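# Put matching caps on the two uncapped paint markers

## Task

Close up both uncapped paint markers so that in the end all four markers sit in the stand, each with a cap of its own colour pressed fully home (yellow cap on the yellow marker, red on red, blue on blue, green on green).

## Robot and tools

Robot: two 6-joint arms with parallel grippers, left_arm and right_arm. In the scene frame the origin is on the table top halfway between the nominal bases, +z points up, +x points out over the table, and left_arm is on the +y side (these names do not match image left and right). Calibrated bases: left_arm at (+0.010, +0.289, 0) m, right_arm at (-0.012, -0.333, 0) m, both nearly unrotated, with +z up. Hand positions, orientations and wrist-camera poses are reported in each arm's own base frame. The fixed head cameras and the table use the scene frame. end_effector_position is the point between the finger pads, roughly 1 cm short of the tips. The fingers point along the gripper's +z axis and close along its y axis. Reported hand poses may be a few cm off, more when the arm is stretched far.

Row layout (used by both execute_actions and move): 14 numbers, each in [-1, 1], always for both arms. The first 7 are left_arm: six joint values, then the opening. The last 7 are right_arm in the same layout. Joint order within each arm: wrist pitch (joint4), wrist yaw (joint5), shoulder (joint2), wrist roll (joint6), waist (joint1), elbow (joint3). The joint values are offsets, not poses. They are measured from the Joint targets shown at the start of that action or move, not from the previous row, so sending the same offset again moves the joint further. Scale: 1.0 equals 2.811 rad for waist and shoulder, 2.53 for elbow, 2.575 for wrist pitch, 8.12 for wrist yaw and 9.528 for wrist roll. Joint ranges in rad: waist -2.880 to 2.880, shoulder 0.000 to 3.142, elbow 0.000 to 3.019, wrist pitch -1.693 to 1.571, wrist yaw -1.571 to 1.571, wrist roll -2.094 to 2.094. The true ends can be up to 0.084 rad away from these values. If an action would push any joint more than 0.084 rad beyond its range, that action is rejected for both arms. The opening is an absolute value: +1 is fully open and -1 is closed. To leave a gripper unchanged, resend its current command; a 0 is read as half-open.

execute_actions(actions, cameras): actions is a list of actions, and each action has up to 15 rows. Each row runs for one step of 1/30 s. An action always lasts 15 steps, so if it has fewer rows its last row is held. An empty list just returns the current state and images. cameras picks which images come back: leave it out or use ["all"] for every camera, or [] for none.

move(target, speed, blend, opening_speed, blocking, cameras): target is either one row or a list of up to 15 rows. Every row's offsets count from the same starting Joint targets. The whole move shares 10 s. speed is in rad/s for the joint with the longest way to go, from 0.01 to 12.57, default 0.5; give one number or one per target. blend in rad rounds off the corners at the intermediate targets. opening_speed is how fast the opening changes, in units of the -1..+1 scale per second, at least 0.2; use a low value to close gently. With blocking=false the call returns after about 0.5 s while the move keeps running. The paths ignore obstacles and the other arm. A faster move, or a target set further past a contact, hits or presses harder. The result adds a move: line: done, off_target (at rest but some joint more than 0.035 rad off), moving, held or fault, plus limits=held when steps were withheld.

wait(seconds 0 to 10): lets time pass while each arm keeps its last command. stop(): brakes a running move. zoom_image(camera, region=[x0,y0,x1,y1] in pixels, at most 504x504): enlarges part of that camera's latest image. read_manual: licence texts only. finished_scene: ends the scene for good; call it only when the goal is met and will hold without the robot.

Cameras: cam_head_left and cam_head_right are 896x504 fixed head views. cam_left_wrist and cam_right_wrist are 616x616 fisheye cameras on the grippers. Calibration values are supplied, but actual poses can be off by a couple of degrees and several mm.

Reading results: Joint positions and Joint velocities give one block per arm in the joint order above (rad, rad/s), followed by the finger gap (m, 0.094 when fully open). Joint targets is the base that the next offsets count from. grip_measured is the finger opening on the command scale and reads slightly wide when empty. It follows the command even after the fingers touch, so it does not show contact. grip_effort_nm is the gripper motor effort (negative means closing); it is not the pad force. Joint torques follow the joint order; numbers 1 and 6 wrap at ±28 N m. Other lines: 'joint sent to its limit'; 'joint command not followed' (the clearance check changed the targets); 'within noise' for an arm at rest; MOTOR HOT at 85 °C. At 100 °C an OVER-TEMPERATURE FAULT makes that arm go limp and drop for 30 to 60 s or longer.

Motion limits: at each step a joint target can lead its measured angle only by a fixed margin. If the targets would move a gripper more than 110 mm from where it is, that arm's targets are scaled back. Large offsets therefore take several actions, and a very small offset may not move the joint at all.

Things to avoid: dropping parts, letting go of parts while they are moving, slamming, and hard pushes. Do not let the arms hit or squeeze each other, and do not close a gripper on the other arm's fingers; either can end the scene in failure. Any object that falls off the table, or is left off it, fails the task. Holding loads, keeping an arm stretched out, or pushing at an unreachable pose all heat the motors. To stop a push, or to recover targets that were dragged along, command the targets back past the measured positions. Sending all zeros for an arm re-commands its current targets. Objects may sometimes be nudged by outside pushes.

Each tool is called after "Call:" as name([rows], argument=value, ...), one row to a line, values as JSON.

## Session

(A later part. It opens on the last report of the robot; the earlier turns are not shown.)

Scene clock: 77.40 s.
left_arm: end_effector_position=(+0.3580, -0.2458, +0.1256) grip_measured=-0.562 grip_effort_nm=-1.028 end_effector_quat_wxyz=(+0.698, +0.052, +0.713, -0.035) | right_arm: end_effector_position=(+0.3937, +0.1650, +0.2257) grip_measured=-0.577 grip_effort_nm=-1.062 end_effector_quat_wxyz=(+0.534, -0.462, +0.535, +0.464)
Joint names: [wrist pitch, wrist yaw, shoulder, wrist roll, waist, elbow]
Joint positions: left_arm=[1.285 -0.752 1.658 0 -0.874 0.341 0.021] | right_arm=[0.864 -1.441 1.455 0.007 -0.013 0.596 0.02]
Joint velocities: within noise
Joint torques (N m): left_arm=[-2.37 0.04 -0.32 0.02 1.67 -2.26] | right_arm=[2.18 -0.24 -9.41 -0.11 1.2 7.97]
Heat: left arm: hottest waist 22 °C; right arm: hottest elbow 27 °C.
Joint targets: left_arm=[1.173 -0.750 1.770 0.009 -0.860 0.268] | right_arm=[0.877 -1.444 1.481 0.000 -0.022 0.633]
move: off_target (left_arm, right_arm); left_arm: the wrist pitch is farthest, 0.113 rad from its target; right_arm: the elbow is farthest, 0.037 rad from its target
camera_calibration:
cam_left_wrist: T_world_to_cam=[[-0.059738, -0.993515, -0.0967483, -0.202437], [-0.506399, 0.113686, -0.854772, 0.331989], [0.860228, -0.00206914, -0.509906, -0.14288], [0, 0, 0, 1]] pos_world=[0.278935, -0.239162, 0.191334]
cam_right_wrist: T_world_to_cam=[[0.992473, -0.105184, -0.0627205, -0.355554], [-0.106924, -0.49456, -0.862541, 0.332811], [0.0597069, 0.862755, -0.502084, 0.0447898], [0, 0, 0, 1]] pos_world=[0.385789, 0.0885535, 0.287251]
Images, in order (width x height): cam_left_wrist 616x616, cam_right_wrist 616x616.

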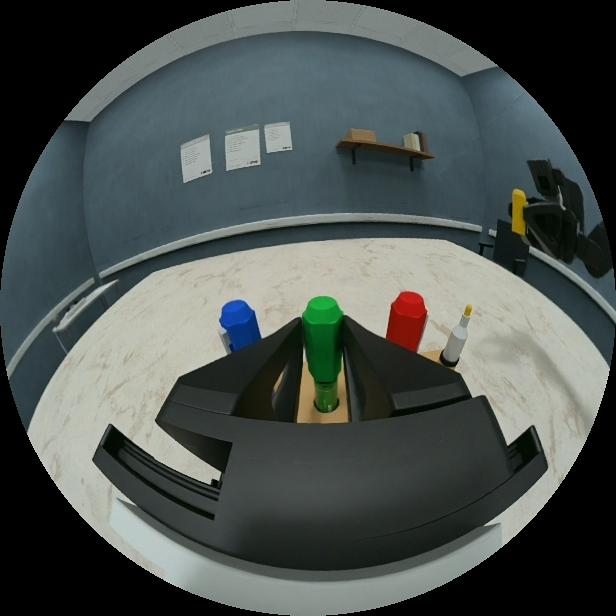

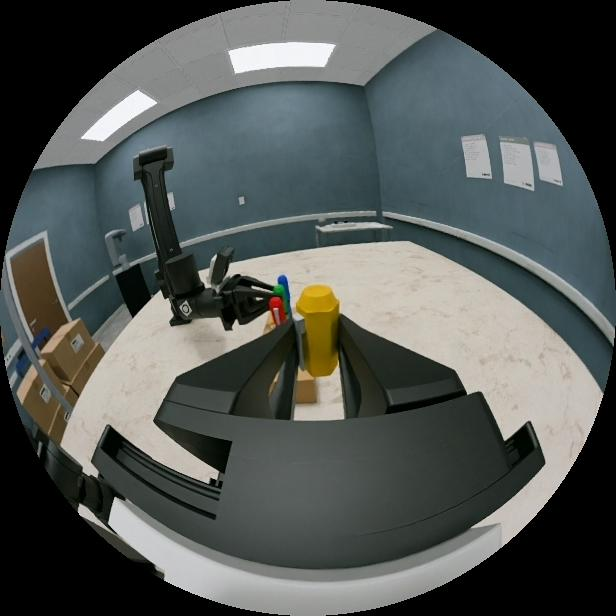

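Call:
move([
  [0.0493, 0, -0.0427, -0.0009, -0.0050, 0.0423, -0.78, 0, 0, 0, 0, 0, 0, -0.78],
  [0.0493, 0, -0.0427, -0.0009, -0.0050, 0.0423, -0.25, 0, 0, 0, 0, 0, 0, -0.78],
], speed=0.25, opening_speed=1.0, cameras=["cam_head_left", "cam_head_right", "cam_left_wrist", "cam_right_wrist"])

Call:
zoom_image(camera="cam_left_wrist", region=[260, 280, 390, 430])

Call:
zoom_image(camera="cam_right_wrist", region=[265, 270, 300, 318])

Scene clock: 79.53 s.
left_arm: end_effector_position=(+0.3619, -0.2505, +0.1355) grip_measured=-0.253 grip_effort_nm=0.134 end_effector_quat_wxyz=(+0.706, +0.043, +0.705, -0.044) | right_arm: end_effector_position=(+0.3937, +0.1650, +0.2257) grip_measured=-0.577 grip_effort_nm=-1.053 end_effector_quat_wxyz=(+0.534, -0.462, +0.535, +0.464)
Joint names: [wrist pitch, wrist yaw, shoulder, wrist roll, waist, elbow]
Joint positions: left_arm=[1.296 -0.752 1.651 0 -0.874 0.358 0.035] | right_arm=[0.864 -1.441 1.455 0.007 -0.013 0.596 0.02]
Joint velocities: within noise
Joint torques (N m): left_arm=[1.77 0.04 -8.23 -0.05 0.5 4.88] | right_arm=[2.17 -0.24 -9.41 -0.11 1.26 7.97]
Heat: left arm: hottest waist 22 °C; right arm: hottest elbow 27 °C.
Joint targets: left_arm=[1.300 -0.750 1.650 0.001 -0.874 0.375] | right_arm=[0.877 -1.444 1.481 0.000 -0.022 0.633]
move: off_target (right_arm); right_arm: the elbow is farthest, 0.037 rad from its target
camera_calibration:
cam_left_wrist: T_world_to_cam=[[-0.0578073, -0.99576, -0.0715568, -0.21058], [-0.487194, 0.0907001, -0.868571, 0.332168], [0.871378, -0.0153477, -0.490371, -0.151203], [0, 0, 0, 1]] pos_world=[0.281413, -0.242135, 0.199297]
cam_right_wrist: T_world_to_cam=[[0.992473, -0.105184, -0.0627205, -0.355554], [-0.106924, -0.49456, -0.862541, 0.332811], [0.0597069, 0.862755, -0.502084, 0.0447898], [0, 0, 0, 1]] pos_world=[0.385789, 0.0885535, 0.287251]

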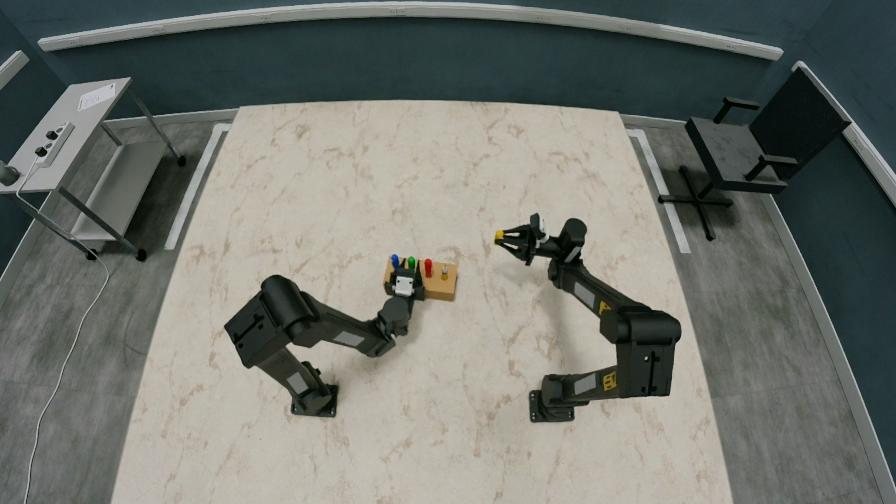

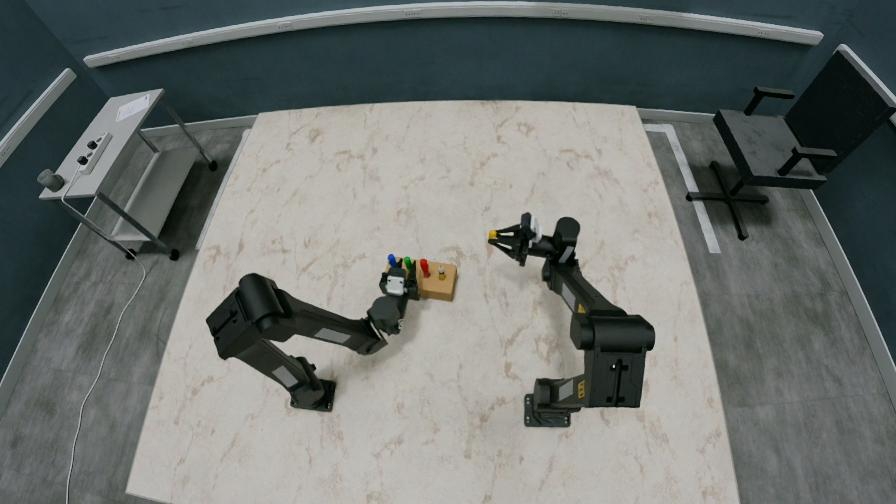

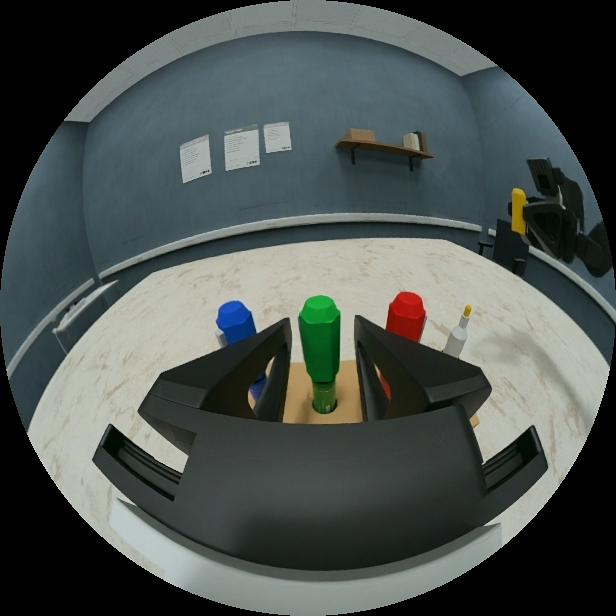

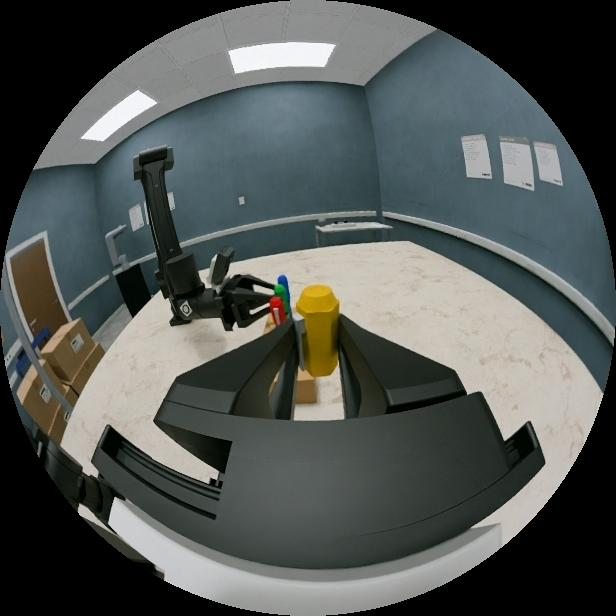

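Scaled by 3.360 from the camera's 616x616 image, which has a finer 880x880 frame.

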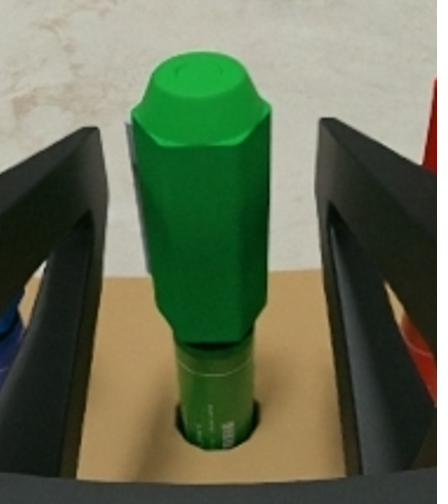

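Scaled by 10.500 from the camera's 616x616 image, which has a finer 880x880 frame.

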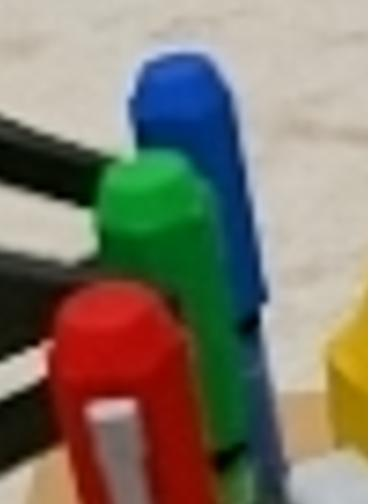

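Call:
move([
  [0.0198, -0.01478, -0.0192, 0, -0.0462, -0.0399, -0.25, 0, 0, 0, 0, 0, 0, -0.78],
  [-0.1126, -0.0505, -0.0729, 0, -0.1480, 0.0415, -0.25, 0.0287, 0.0496, 0.0142, 0, 0.1476, -0.0332, -0.78],
], speed=[0.25, 0.5], blend=[0.05, 0], cameras=["cam_head_left", "cam_head_right", "cam_left_wrist", "cam_right_wrist"])

Scene clock: 83.23 s.
left_arm: end_effector_position=(+0.2637, -0.3306, +0.1910) grip_measured=-0.253 grip_effort_nm=0.134 end_effector_quat_wxyz=(+0.706, +0.041, +0.705, -0.044) | right_arm: end_effector_position=(+0.3578, +0.3061, +0.2038) grip_measured=-0.577 grip_effort_nm=-1.062 end_effector_quat_wxyz=(+0.531, -0.462, +0.536, +0.466)
Joint names: [wrist pitch, wrist yaw, shoulder, wrist roll, waist, elbow]
Joint positions: left_arm=[1.015 -1.158 1.458 0 -1.278 0.447 0.035] | right_arm=[0.937 -1.045 1.496 0.007 0.387 0.556 0.02]
Joint velocities: within noise
Joint torques (N m): left_arm=[1.26 -0.14 -8.53 -0.05 -0.44 8.02] | right_arm=[2.4 0.08 -9.82 -0.11 2.49 4.68]
Heat: left arm: hottest waist 22 °C; right arm: hottest elbow 27 °C.
Joint targets: left_arm=[1.010 -1.160 1.445 0.001 -1.290 0.480] | right_arm=[0.951 -1.041 1.521 0.000 0.393 0.548]
move: done
camera_calibration:
cam_left_wrist: T_world_to_cam=[[-0.0556482, -0.995977, -0.0702337, -0.29294], [-0.488114, 0.0885014, -0.868281, 0.339276], [0.871004, -0.0140362, -0.491076, -0.0389284], [0, 0, 0, 1]] pos_world=[0.183211, -0.322334, 0.254896]
cam_right_wrist: T_world_to_cam=[[0.992354, -0.100727, -0.0713244, -0.305988], [-0.112246, -0.49625, -0.860893, 0.382074], [0.0513201, 0.862317, -0.503762, -0.0823042], [0, 0, 0, 1]] pos_world=[0.350759, 0.229755, 0.265639]

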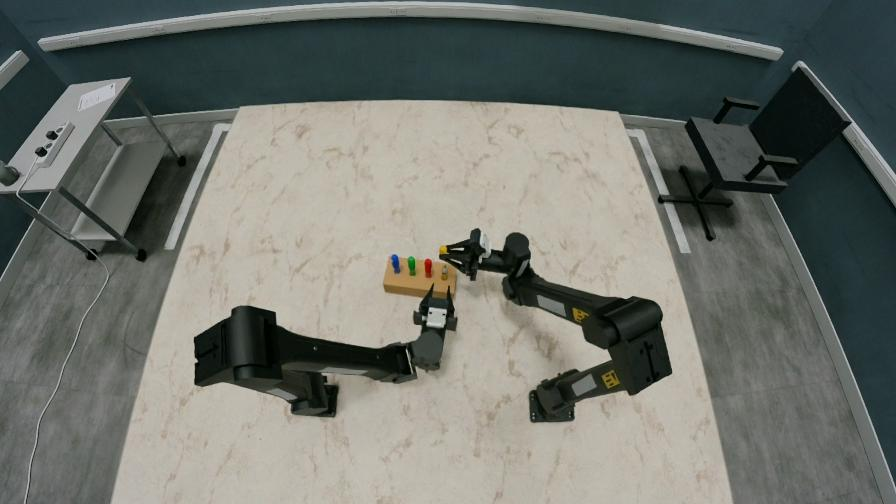

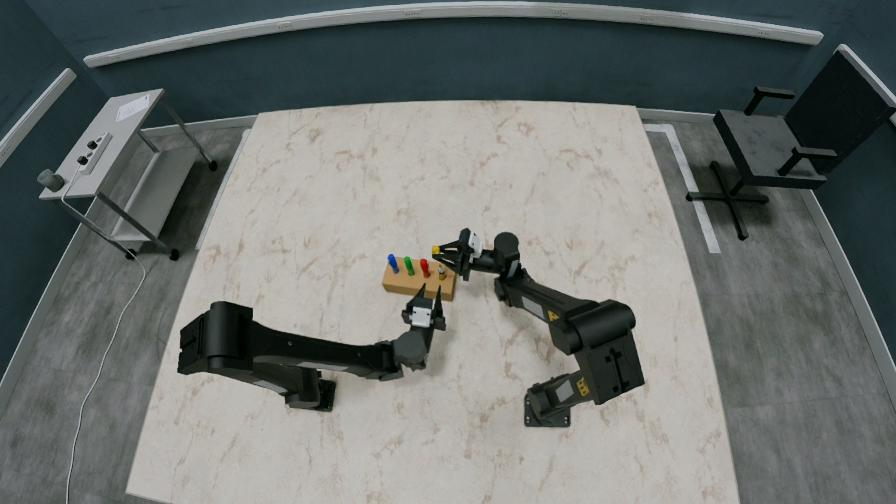

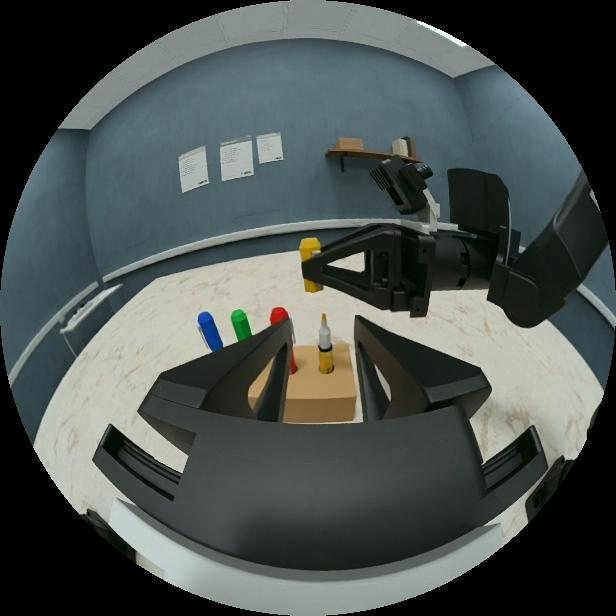

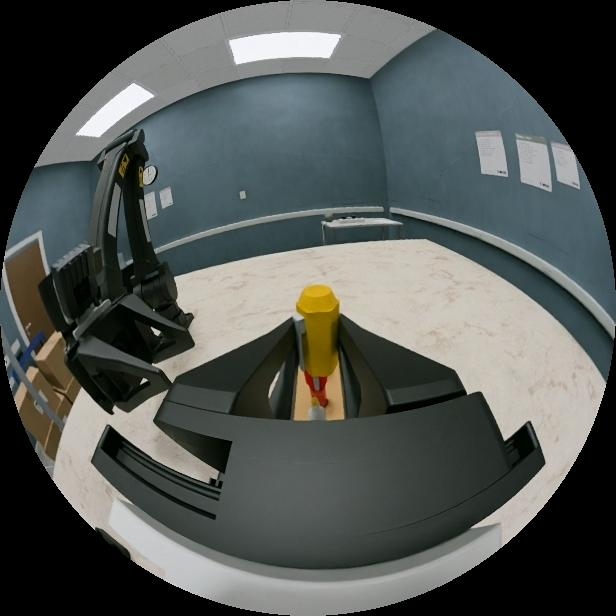

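Call:
zoom_image(camera="cam_left_wrist", region=[280, 225, 350, 385])

Call:
zoom_image(camera="cam_right_wrist", region=[280, 275, 360, 430])

Scaled by 3.150 from the camera's 616x616 image, which has a finer 880x880 frame.

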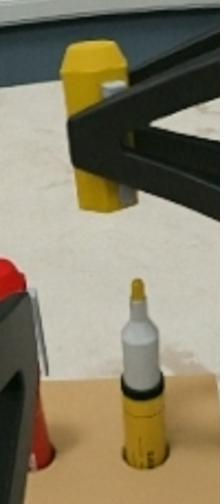

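Scaled by 3.252 from the camera's 616x616 image, which has a finer 880x880 frame.

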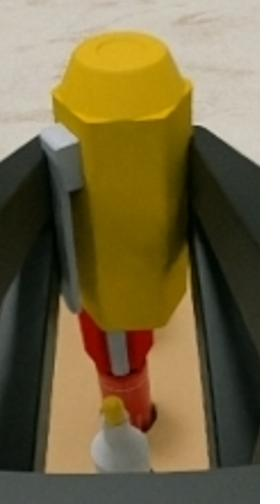

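Call:
zoom_image(camera="cam_right_wrist", region=[290, 350, 345, 420])

Call:
zoom_image(camera="cam_right_wrist", region=[290, 280, 345, 350])

Call:
zoom_image(camera="cam_left_wrist", region=[295, 235, 335, 300])

Call:
zoom_image(camera="cam_left_wrist", region=[305, 300, 345, 365])

Scaled by 7.200 from the camera's 616x616 image, which has a finer 880x880 frame.

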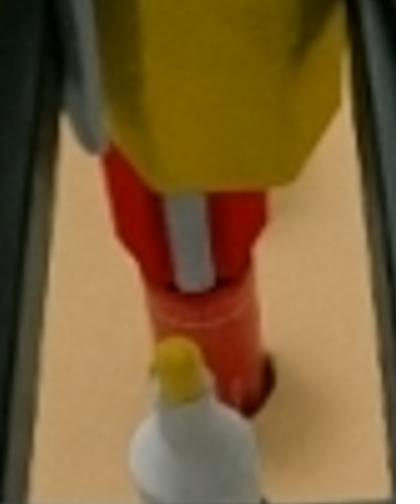

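Scaled by 7.200 from the camera's 616x616 image, which has a finer 880x880 frame.

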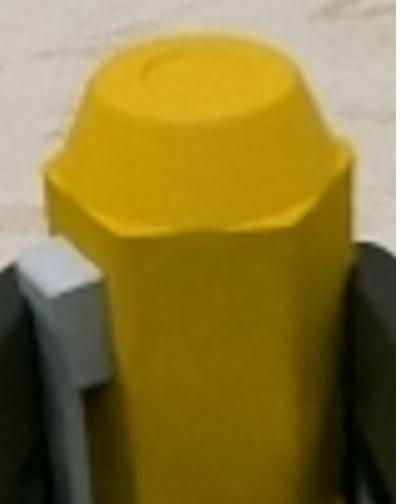

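Scaled by 7.754 from the camera's 616x616 image, which has a finer 880x880 frame.

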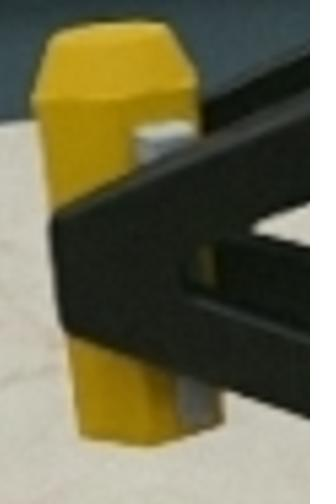

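Scaled by 7.754 from the camera's 616x616 image, which has a finer 880x880 frame.

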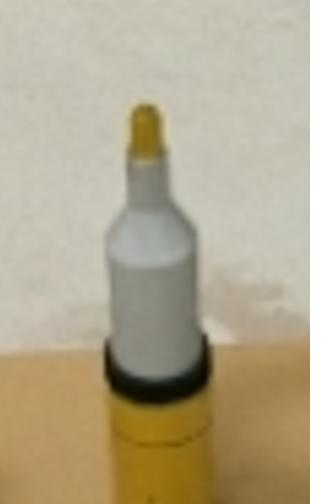

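Call:
move([
  [0, 0, 0, 0, 0, 0, -0.25, 0.0373, -0.0030, 0.0092, 0, -0.0115, -0.0125, -0.78],
  [0, 0, 0, 0, 0, 0, -0.25, 0.0809, -0.0030, 0.0445, 0, -0.0115, -0.0179, -0.78],
], speed=[0.25, 0.25], blend=[0.02, 0], cameras=["cam_left_wrist", "cam_right_wrist"])

Call:
zoom_image(camera="cam_right_wrist", region=[290, 350, 345, 420])

Call:
zoom_image(camera="cam_left_wrist", region=[295, 260, 355, 370])

Scene clock: 88.33 s.
left_arm: end_effector_position=(+0.2637, -0.3306, +0.1909) grip_measured=-0.253 grip_effort_nm=0.139 end_effector_quat_wxyz=(+0.706, +0.042, +0.705, -0.043) | right_arm: end_effector_position=(+0.3524, +0.2971, +0.1677) grip_measured=-0.577 grip_effort_nm=-1.057 end_effector_quat_wxyz=(+0.543, -0.466, +0.524, +0.462)
Joint names: [wrist pitch, wrist yaw, shoulder, wrist roll, waist, elbow]
Joint positions: left_arm=[1.015 -1.158 1.458 0 -1.278 0.447 0.035] | right_arm=[1.145 -1.062 1.622 0.007 0.37 0.51 0.02]
Joint velocities: within noise
Joint torques (N m): left_arm=[1.29 -0.13 -8.53 -0.05 -0.44 8.03] | right_arm=[2.35 -0.21 -10.4 -0.1 1.2 3.64]
Heat: left arm: hottest waist 22 °C; right arm: hottest elbow 27 °C.
Joint targets: left_arm=[1.010 -1.160 1.445 0.001 -1.290 0.480] | right_arm=[1.159 -1.066 1.646 0.000 0.361 0.503]
move: done
camera_calibration:
cam_left_wrist: T_world_to_cam=[[-0.0556297, -0.995953, -0.070589, -0.292852], [-0.488189, 0.0888031, -0.868208, 0.339282], [0.870963, -0.0138373, -0.491154, -0.0388858], [0, 0, 0, 1]] pos_world=[0.183211, -0.322335, 0.254796]
cam_right_wrist: T_world_to_cam=[[0.994209, -0.100354, -0.0384431, -0.31037], [-0.0825882, -0.484614, -0.870821, 0.333685], [0.0687603, 0.868953, -0.490095, -0.102895], [0, 0, 0, 1]] pos_world=[0.343206, 0.219973, 0.22822]
Images, in order (width x height): cam_left_wrist 616x616, cam_right_wrist 616x616.

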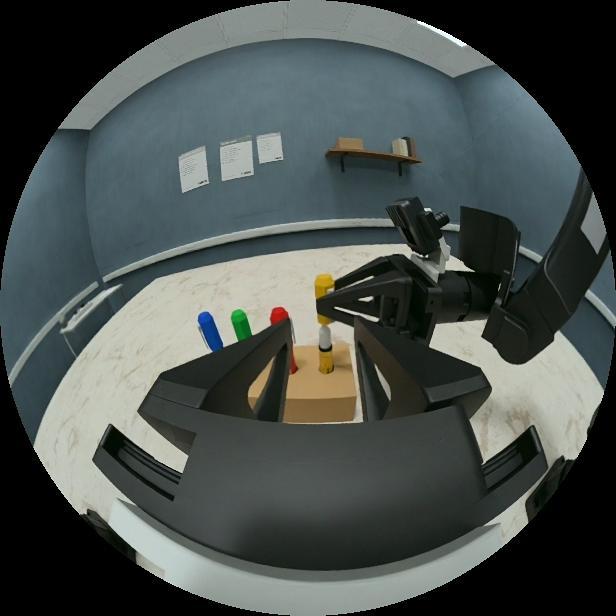

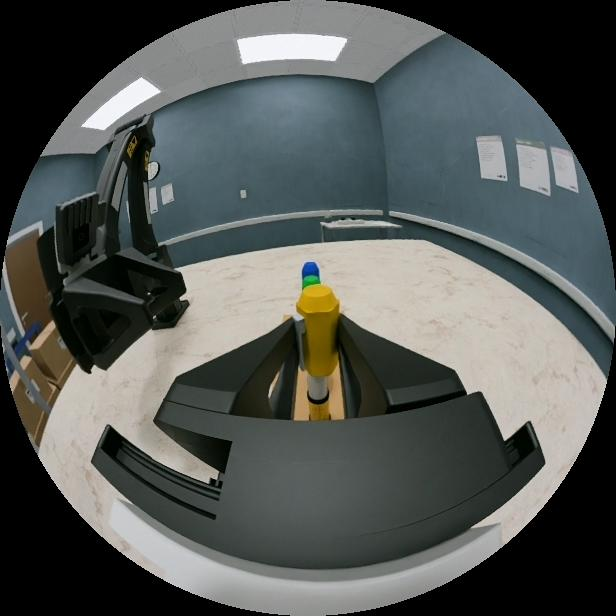

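Scaled by 7.200 from the camera's 616x616 image, which has a finer 880x880 frame.

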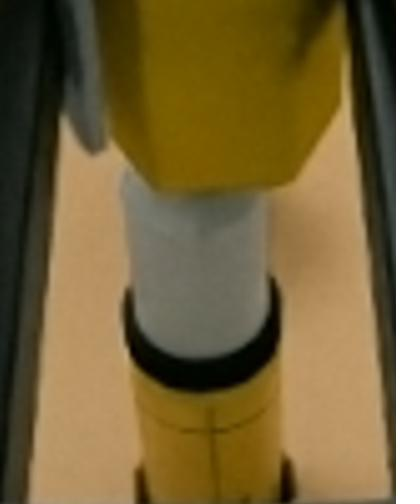

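Scaled by 4.582 from the camera's 616x616 image, which has a finer 880x880 frame.

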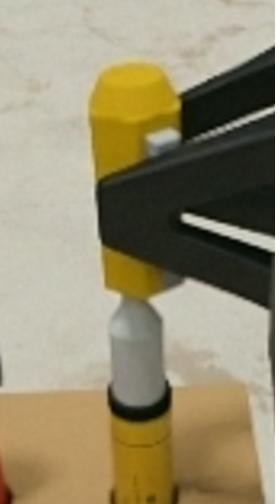

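Call:
zoom_image(camera="cam_left_wrist", region=[308, 270, 344, 326])

Call:
zoom_image(camera="cam_left_wrist", region=[308, 315, 344, 371])

Call:
zoom_image(camera="cam_right_wrist", region=[295, 365, 340, 420])

Scaled by 9.000 from the camera's 616x616 image, which has a finer 880x880 frame.

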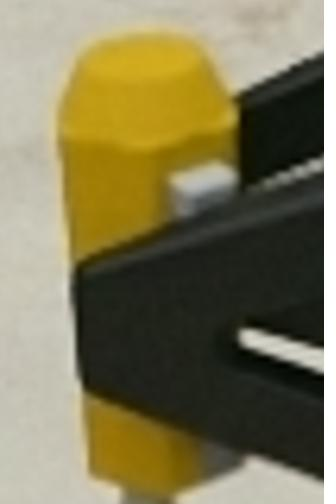

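Scaled by 9.000 from the camera's 616x616 image, which has a finer 880x880 frame.

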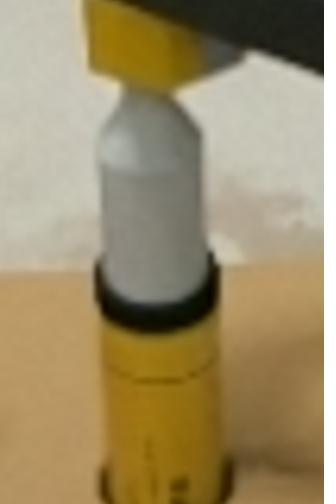

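Scaled by 9.164 from the camera's 616x616 image, which has a finer 880x880 frame.

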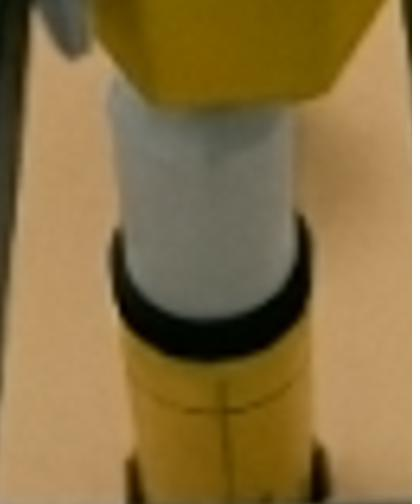

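Call:
move([
  [0, 0, 0, 0, 0, 0, -0.25, 0.0004, 0.00197, -0.0003, 0, 0.0096, -0.0012, -0.78],
  [0, 0, 0, 0, 0, 0, -0.25, 0.02796, 0.00197, 0.02298, 0, 0.0096, -0.0029, -0.78],
], speed=[0.1, 0.1], cameras=["cam_left_wrist", "cam_right_wrist"])

Call:
zoom_image(camera="cam_right_wrist", region=[290, 350, 345, 420])

Call:
zoom_image(camera="cam_left_wrist", region=[308, 300, 344, 371])

Scene clock: 94.00 s.
left_arm: end_effector_position=(+0.2637, -0.3306, +0.1909) grip_measured=-0.253 grip_effort_nm=0.134 end_effector_quat_wxyz=(+0.706, +0.042, +0.705, -0.043) | right_arm: end_effector_position=(+0.3505, +0.2997, +0.1514) grip_measured=-0.577 grip_effort_nm=-1.057 end_effector_quat_wxyz=(+0.544, -0.466, +0.523, +0.462)
Joint names: [wrist pitch, wrist yaw, shoulder, wrist roll, waist, elbow]
Joint positions: left_arm=[1.015 -1.158 1.458 0 -1.278 0.447 0.035] | right_arm=[1.217 -1.053 1.684 0.007 0.379 0.503 0.02]
Joint velocities: within noise
Joint torques (N m): left_arm=[1.26 -0.13 -8.53 -0.06 -0.44 8.03] | right_arm=[2.47 0.09 -10.58 -0.11 2.84 3.15]
Heat: left arm: hottest waist 22 °C; right arm: hottest elbow 27 °C.
Joint targets: left_arm=[1.010 -1.160 1.445 0.001 -1.290 0.480] | right_arm=[1.231 -1.049 1.710 0.000 0.388 0.496]
move: done
camera_calibration:
cam_left_wrist: T_world_to_cam=[[-0.0556297, -0.995953, -0.070589, -0.292852], [-0.488189, 0.0888031, -0.868208, 0.339282], [0.870963, -0.0138373, -0.491154, -0.0388858], [0, 0, 0, 1]] pos_world=[0.183211, -0.322335, 0.254796]
cam_right_wrist: T_world_to_cam=[[0.99427, -0.100707, -0.035849, -0.309161], [-0.0803905, -0.483379, -0.871712, 0.319527], [0.0704593, 0.869599, -0.488705, -0.114025], [0, 0, 0, 1]] pos_world=[0.341111, 0.222474, 0.211728]
Images, in order (width x height): cam_left_wrist 616x616, cam_right_wrist 616x616.

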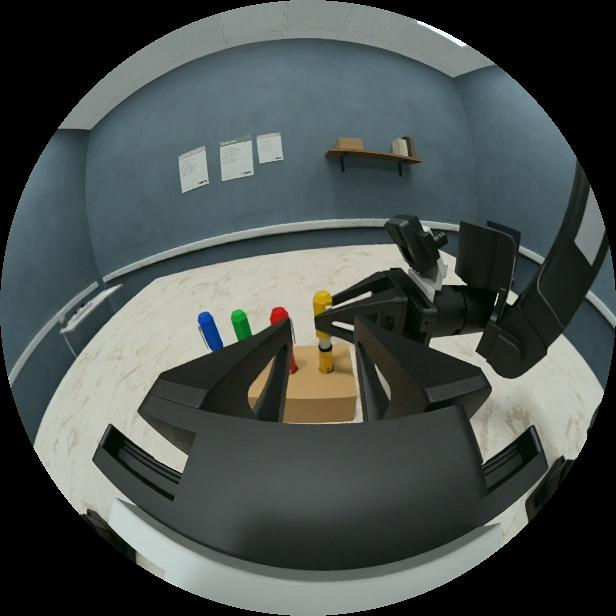

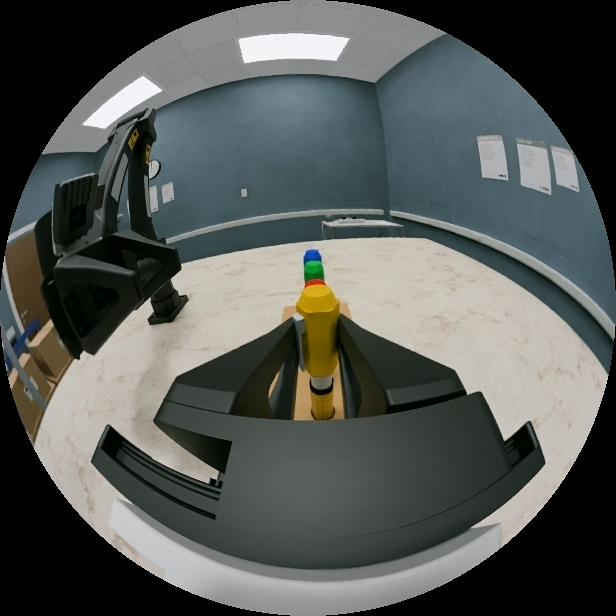

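Scaled by 7.200 from the camera's 616x616 image, which has a finer 880x880 frame.

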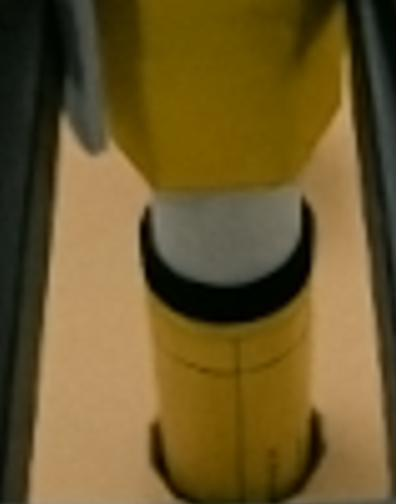

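Scaled by 7.099 from the camera's 616x616 image, which has a finer 880x880 frame.

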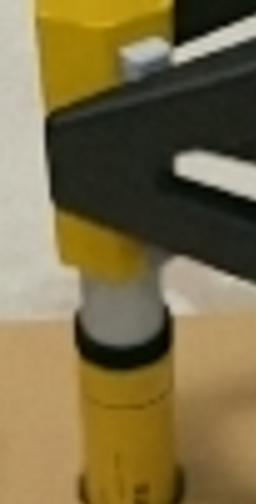

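Call:
move(target=[0, 0, 0, 0, 0, 0, -0.25, -0.0047, 0, 0.0310, 0, 0, -0.0130, -0.78], speed=0.1, cameras=["cam_left_wrist", "cam_right_wrist"])

Call:
zoom_image(camera="cam_right_wrist", region=[290, 350, 345, 420])

Call:
zoom_image(camera="cam_left_wrist", region=[308, 300, 344, 371])

Scene clock: 95.77 s.
left_arm: end_effector_position=(+0.2637, -0.3306, +0.1909) grip_measured=-0.253 grip_effort_nm=0.144 end_effector_quat_wxyz=(+0.706, +0.042, +0.705, -0.043) | right_arm: end_effector_position=(+0.3484, +0.2986, +0.1327) grip_measured=-0.577 grip_effort_nm=-1.057 end_effector_quat_wxyz=(+0.535, -0.463, +0.534, +0.463)
Joint names: [wrist pitch, wrist yaw, shoulder, wrist roll, waist, elbow]
Joint positions: left_arm=[1.015 -1.158 1.458 0 -1.278 0.447 0.035] | right_arm=[1.241 -1.05 1.732 0.002 0.379 0.494 0.02]
Joint velocities: within noise
Joint torques (N m): left_arm=[1.28 -0.13 -8.47 -0.06 -0.44 8.02] | right_arm=[1.11 -0.06 -7.12 -0.07 2.84 1.18]
Heat: left arm: hottest elbow 23 °C; right arm: hottest elbow 27 °C.
Joint targets: left_arm=[1.010 -1.160 1.445 0.001 -1.290 0.480] | right_arm=[1.219 -1.049 1.797 0.000 0.388 0.463]
move: off_target (right_arm); right_arm: the shoulder is farthest, 0.065 rad from its target
camera_calibration:
cam_left_wrist: T_world_to_cam=[[-0.0556297, -0.995953, -0.070589, -0.292852], [-0.488189, 0.0888031, -0.868208, 0.339282], [0.870963, -0.0138373, -0.491154, -0.0388858], [0, 0, 0, 1]] pos_world=[0.183211, -0.322335, 0.254796]
cam_right_wrist: T_world_to_cam=[[0.992698, -0.104372, -0.0604686, -0.302971], [-0.104524, -0.4941, -0.863099, 0.313007], [0.0602063, 0.863118, -0.501401, -0.11484], [0, 0, 0, 1]] pos_world=[0.340389, 0.222155, 0.194255]
Images, in order (width x height): cam_left_wrist 616x616, cam_right_wrist 616x616.

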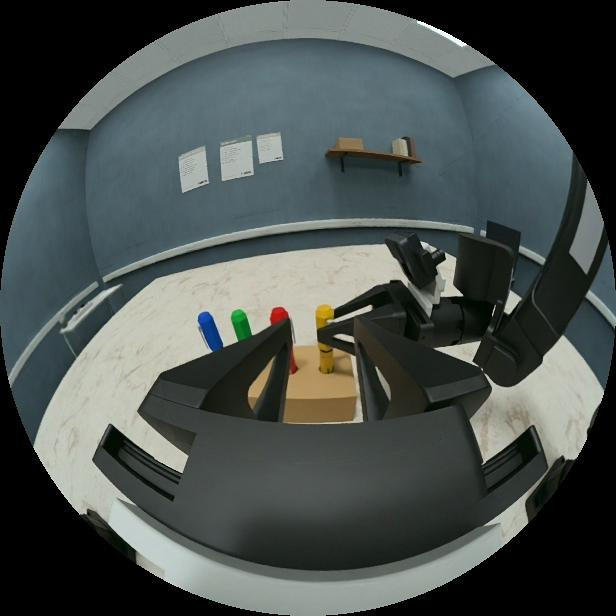

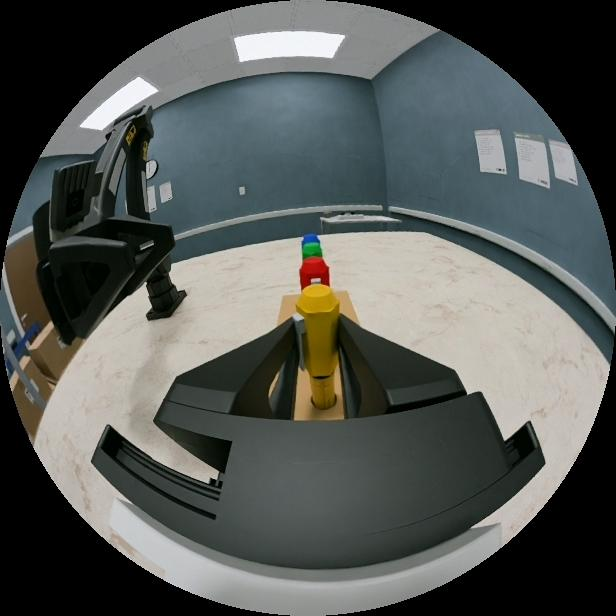

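Scaled by 7.200 from the camera's 616x616 image, which has a finer 880x880 frame.

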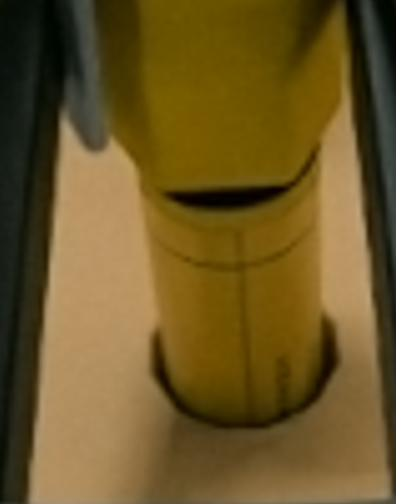

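Scaled by 7.099 from the camera's 616x616 image, which has a finer 880x880 frame.

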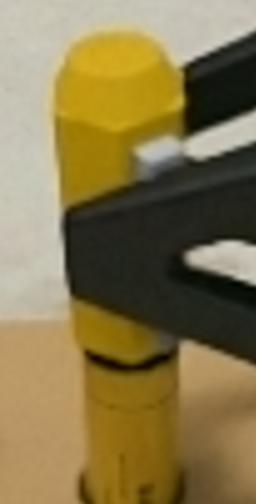

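Call:
zoom_image(camera="cam_left_wrist", region=[312, 335, 342, 365])

Call:
zoom_image(camera="cam_right_wrist", region=[300, 365, 340, 400])

Scaled by 16.800 from the camera's 616x616 image, which has a finer 880x880 frame.

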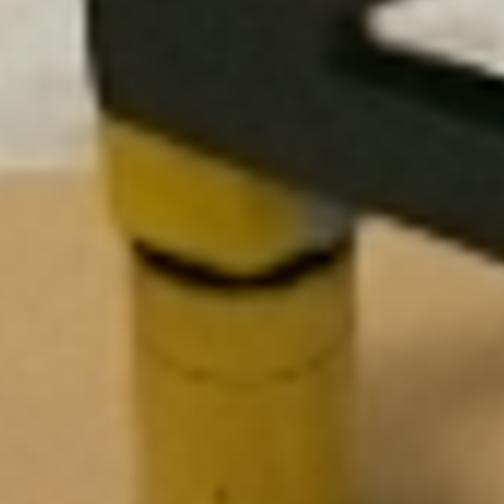

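Scaled by 12.600 from the camera's 616x616 image, which has a finer 880x880 frame.

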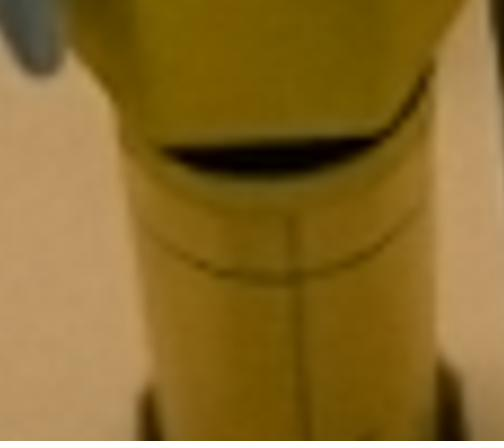

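Call:
move([
  [0, 0, 0, 0, 0, 0, -0.25, -0.01515, 0, 0.01779, 0, 0, -0.01146, -0.78],
  [0, 0, 0, 0, 0, 0, -0.25, 0.0198, 0, -0.01885, 0, -0.0025, 0.02055, -0.78],
  [0, 0, 0, 0, 0, 0, -0.25, 0.0198, 0, -0.01885, 0, -0.0025, 0.02055, -0.15],
], speed=[0.15, 0.25, 0.25], opening_speed=1.0, cameras=["cam_left_wrist", "cam_right_wrist"])

Call:
zoom_image(camera="cam_left_wrist", region=[270, 290, 350, 375])

Scene clock: 98.87 s.
left_arm: end_effector_position=(+0.2637, -0.3306, +0.1909) grip_measured=-0.253 grip_effort_nm=0.134 end_effector_quat_wxyz=(+0.706, +0.042, +0.705, -0.043) | right_arm: end_effector_position=(+0.3502, +0.2993, +0.1344) grip_measured=-0.154 grip_effort_nm=0.115 end_effector_quat_wxyz=(+0.542, -0.466, +0.527, +0.461)
Joint names: [wrist pitch, wrist yaw, shoulder, wrist roll, waist, elbow]
Joint positions: left_arm=[1.015 -1.158 1.458 0 -1.278 0.447 0.035] | right_arm=[1.264 -1.05 1.74 0 0.379 0.499 0.04]
Joint velocities: within noise
Joint torques (N m): left_arm=[1.29 -0.13 -8.53 -0.06 -0.5 8.03] | right_arm=[2.14 -0.05 -13.1 -0.04 2.26 4.31]
Heat: left arm: hottest elbow 23 °C; right arm: hottest elbow 27 °C.
Joint targets: left_arm=[1.010 -1.160 1.445 0.001 -1.290 0.480] | right_arm=[1.270 -1.049 1.744 0.000 0.381 0.515]
move: done
camera_calibration:
cam_left_wrist: T_world_to_cam=[[-0.0556297, -0.995953, -0.070589, -0.292852], [-0.488189, 0.0888031, -0.868208, 0.339282], [0.870963, -0.0138373, -0.491154, -0.0388858], [0, 0, 0, 1]] pos_world=[0.183211, -0.322335, 0.254796]
cam_right_wrist: T_world_to_cam=[[0.99373, -0.104034, -0.0409651, -0.307634], [-0.0868874, -0.487947, -0.868538, 0.307798], [0.0703683, 0.866652, -0.493926, -0.120325], [0, 0, 0, 1]] pos_world=[0.340916, 0.222464, 0.195301]
Images, in order (width x height): cam_left_wrist 616x616, cam_right_wrist 616x616.

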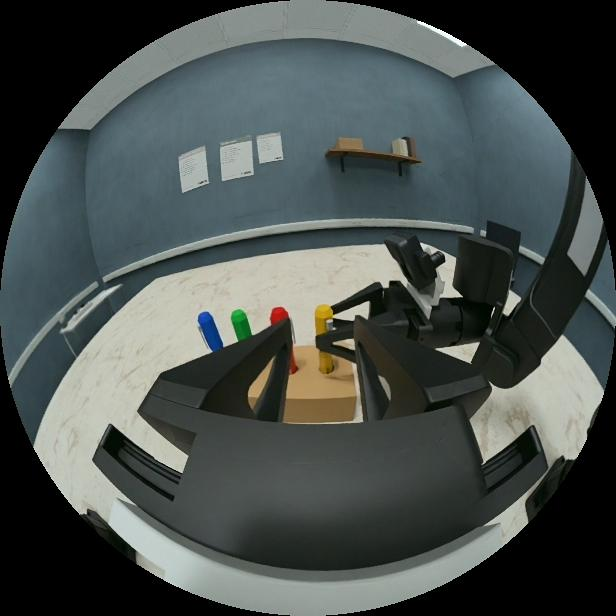

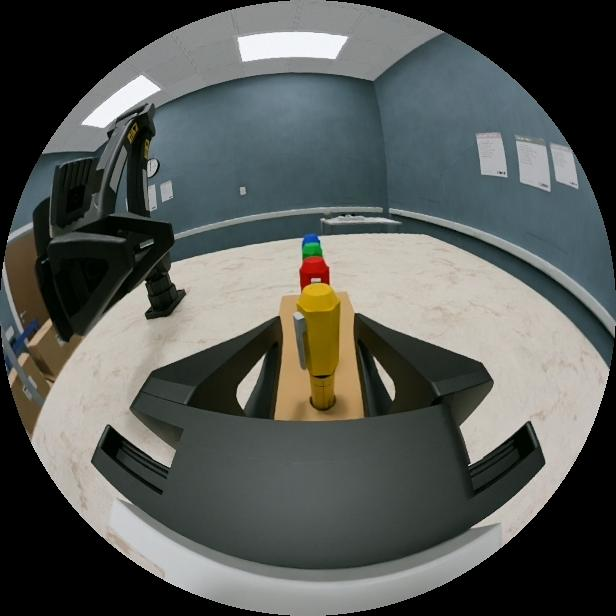

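Scaled by 5.929 from the camera's 616x616 image, which has a finer 880x880 frame.

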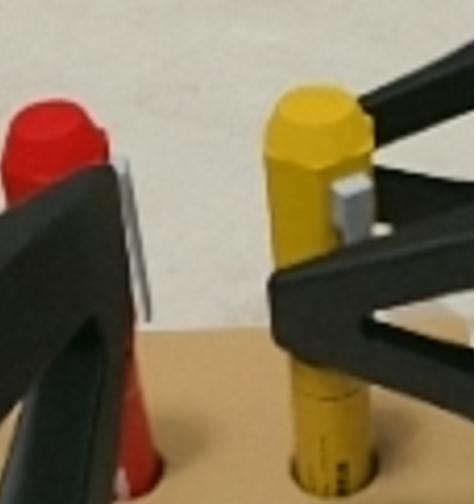

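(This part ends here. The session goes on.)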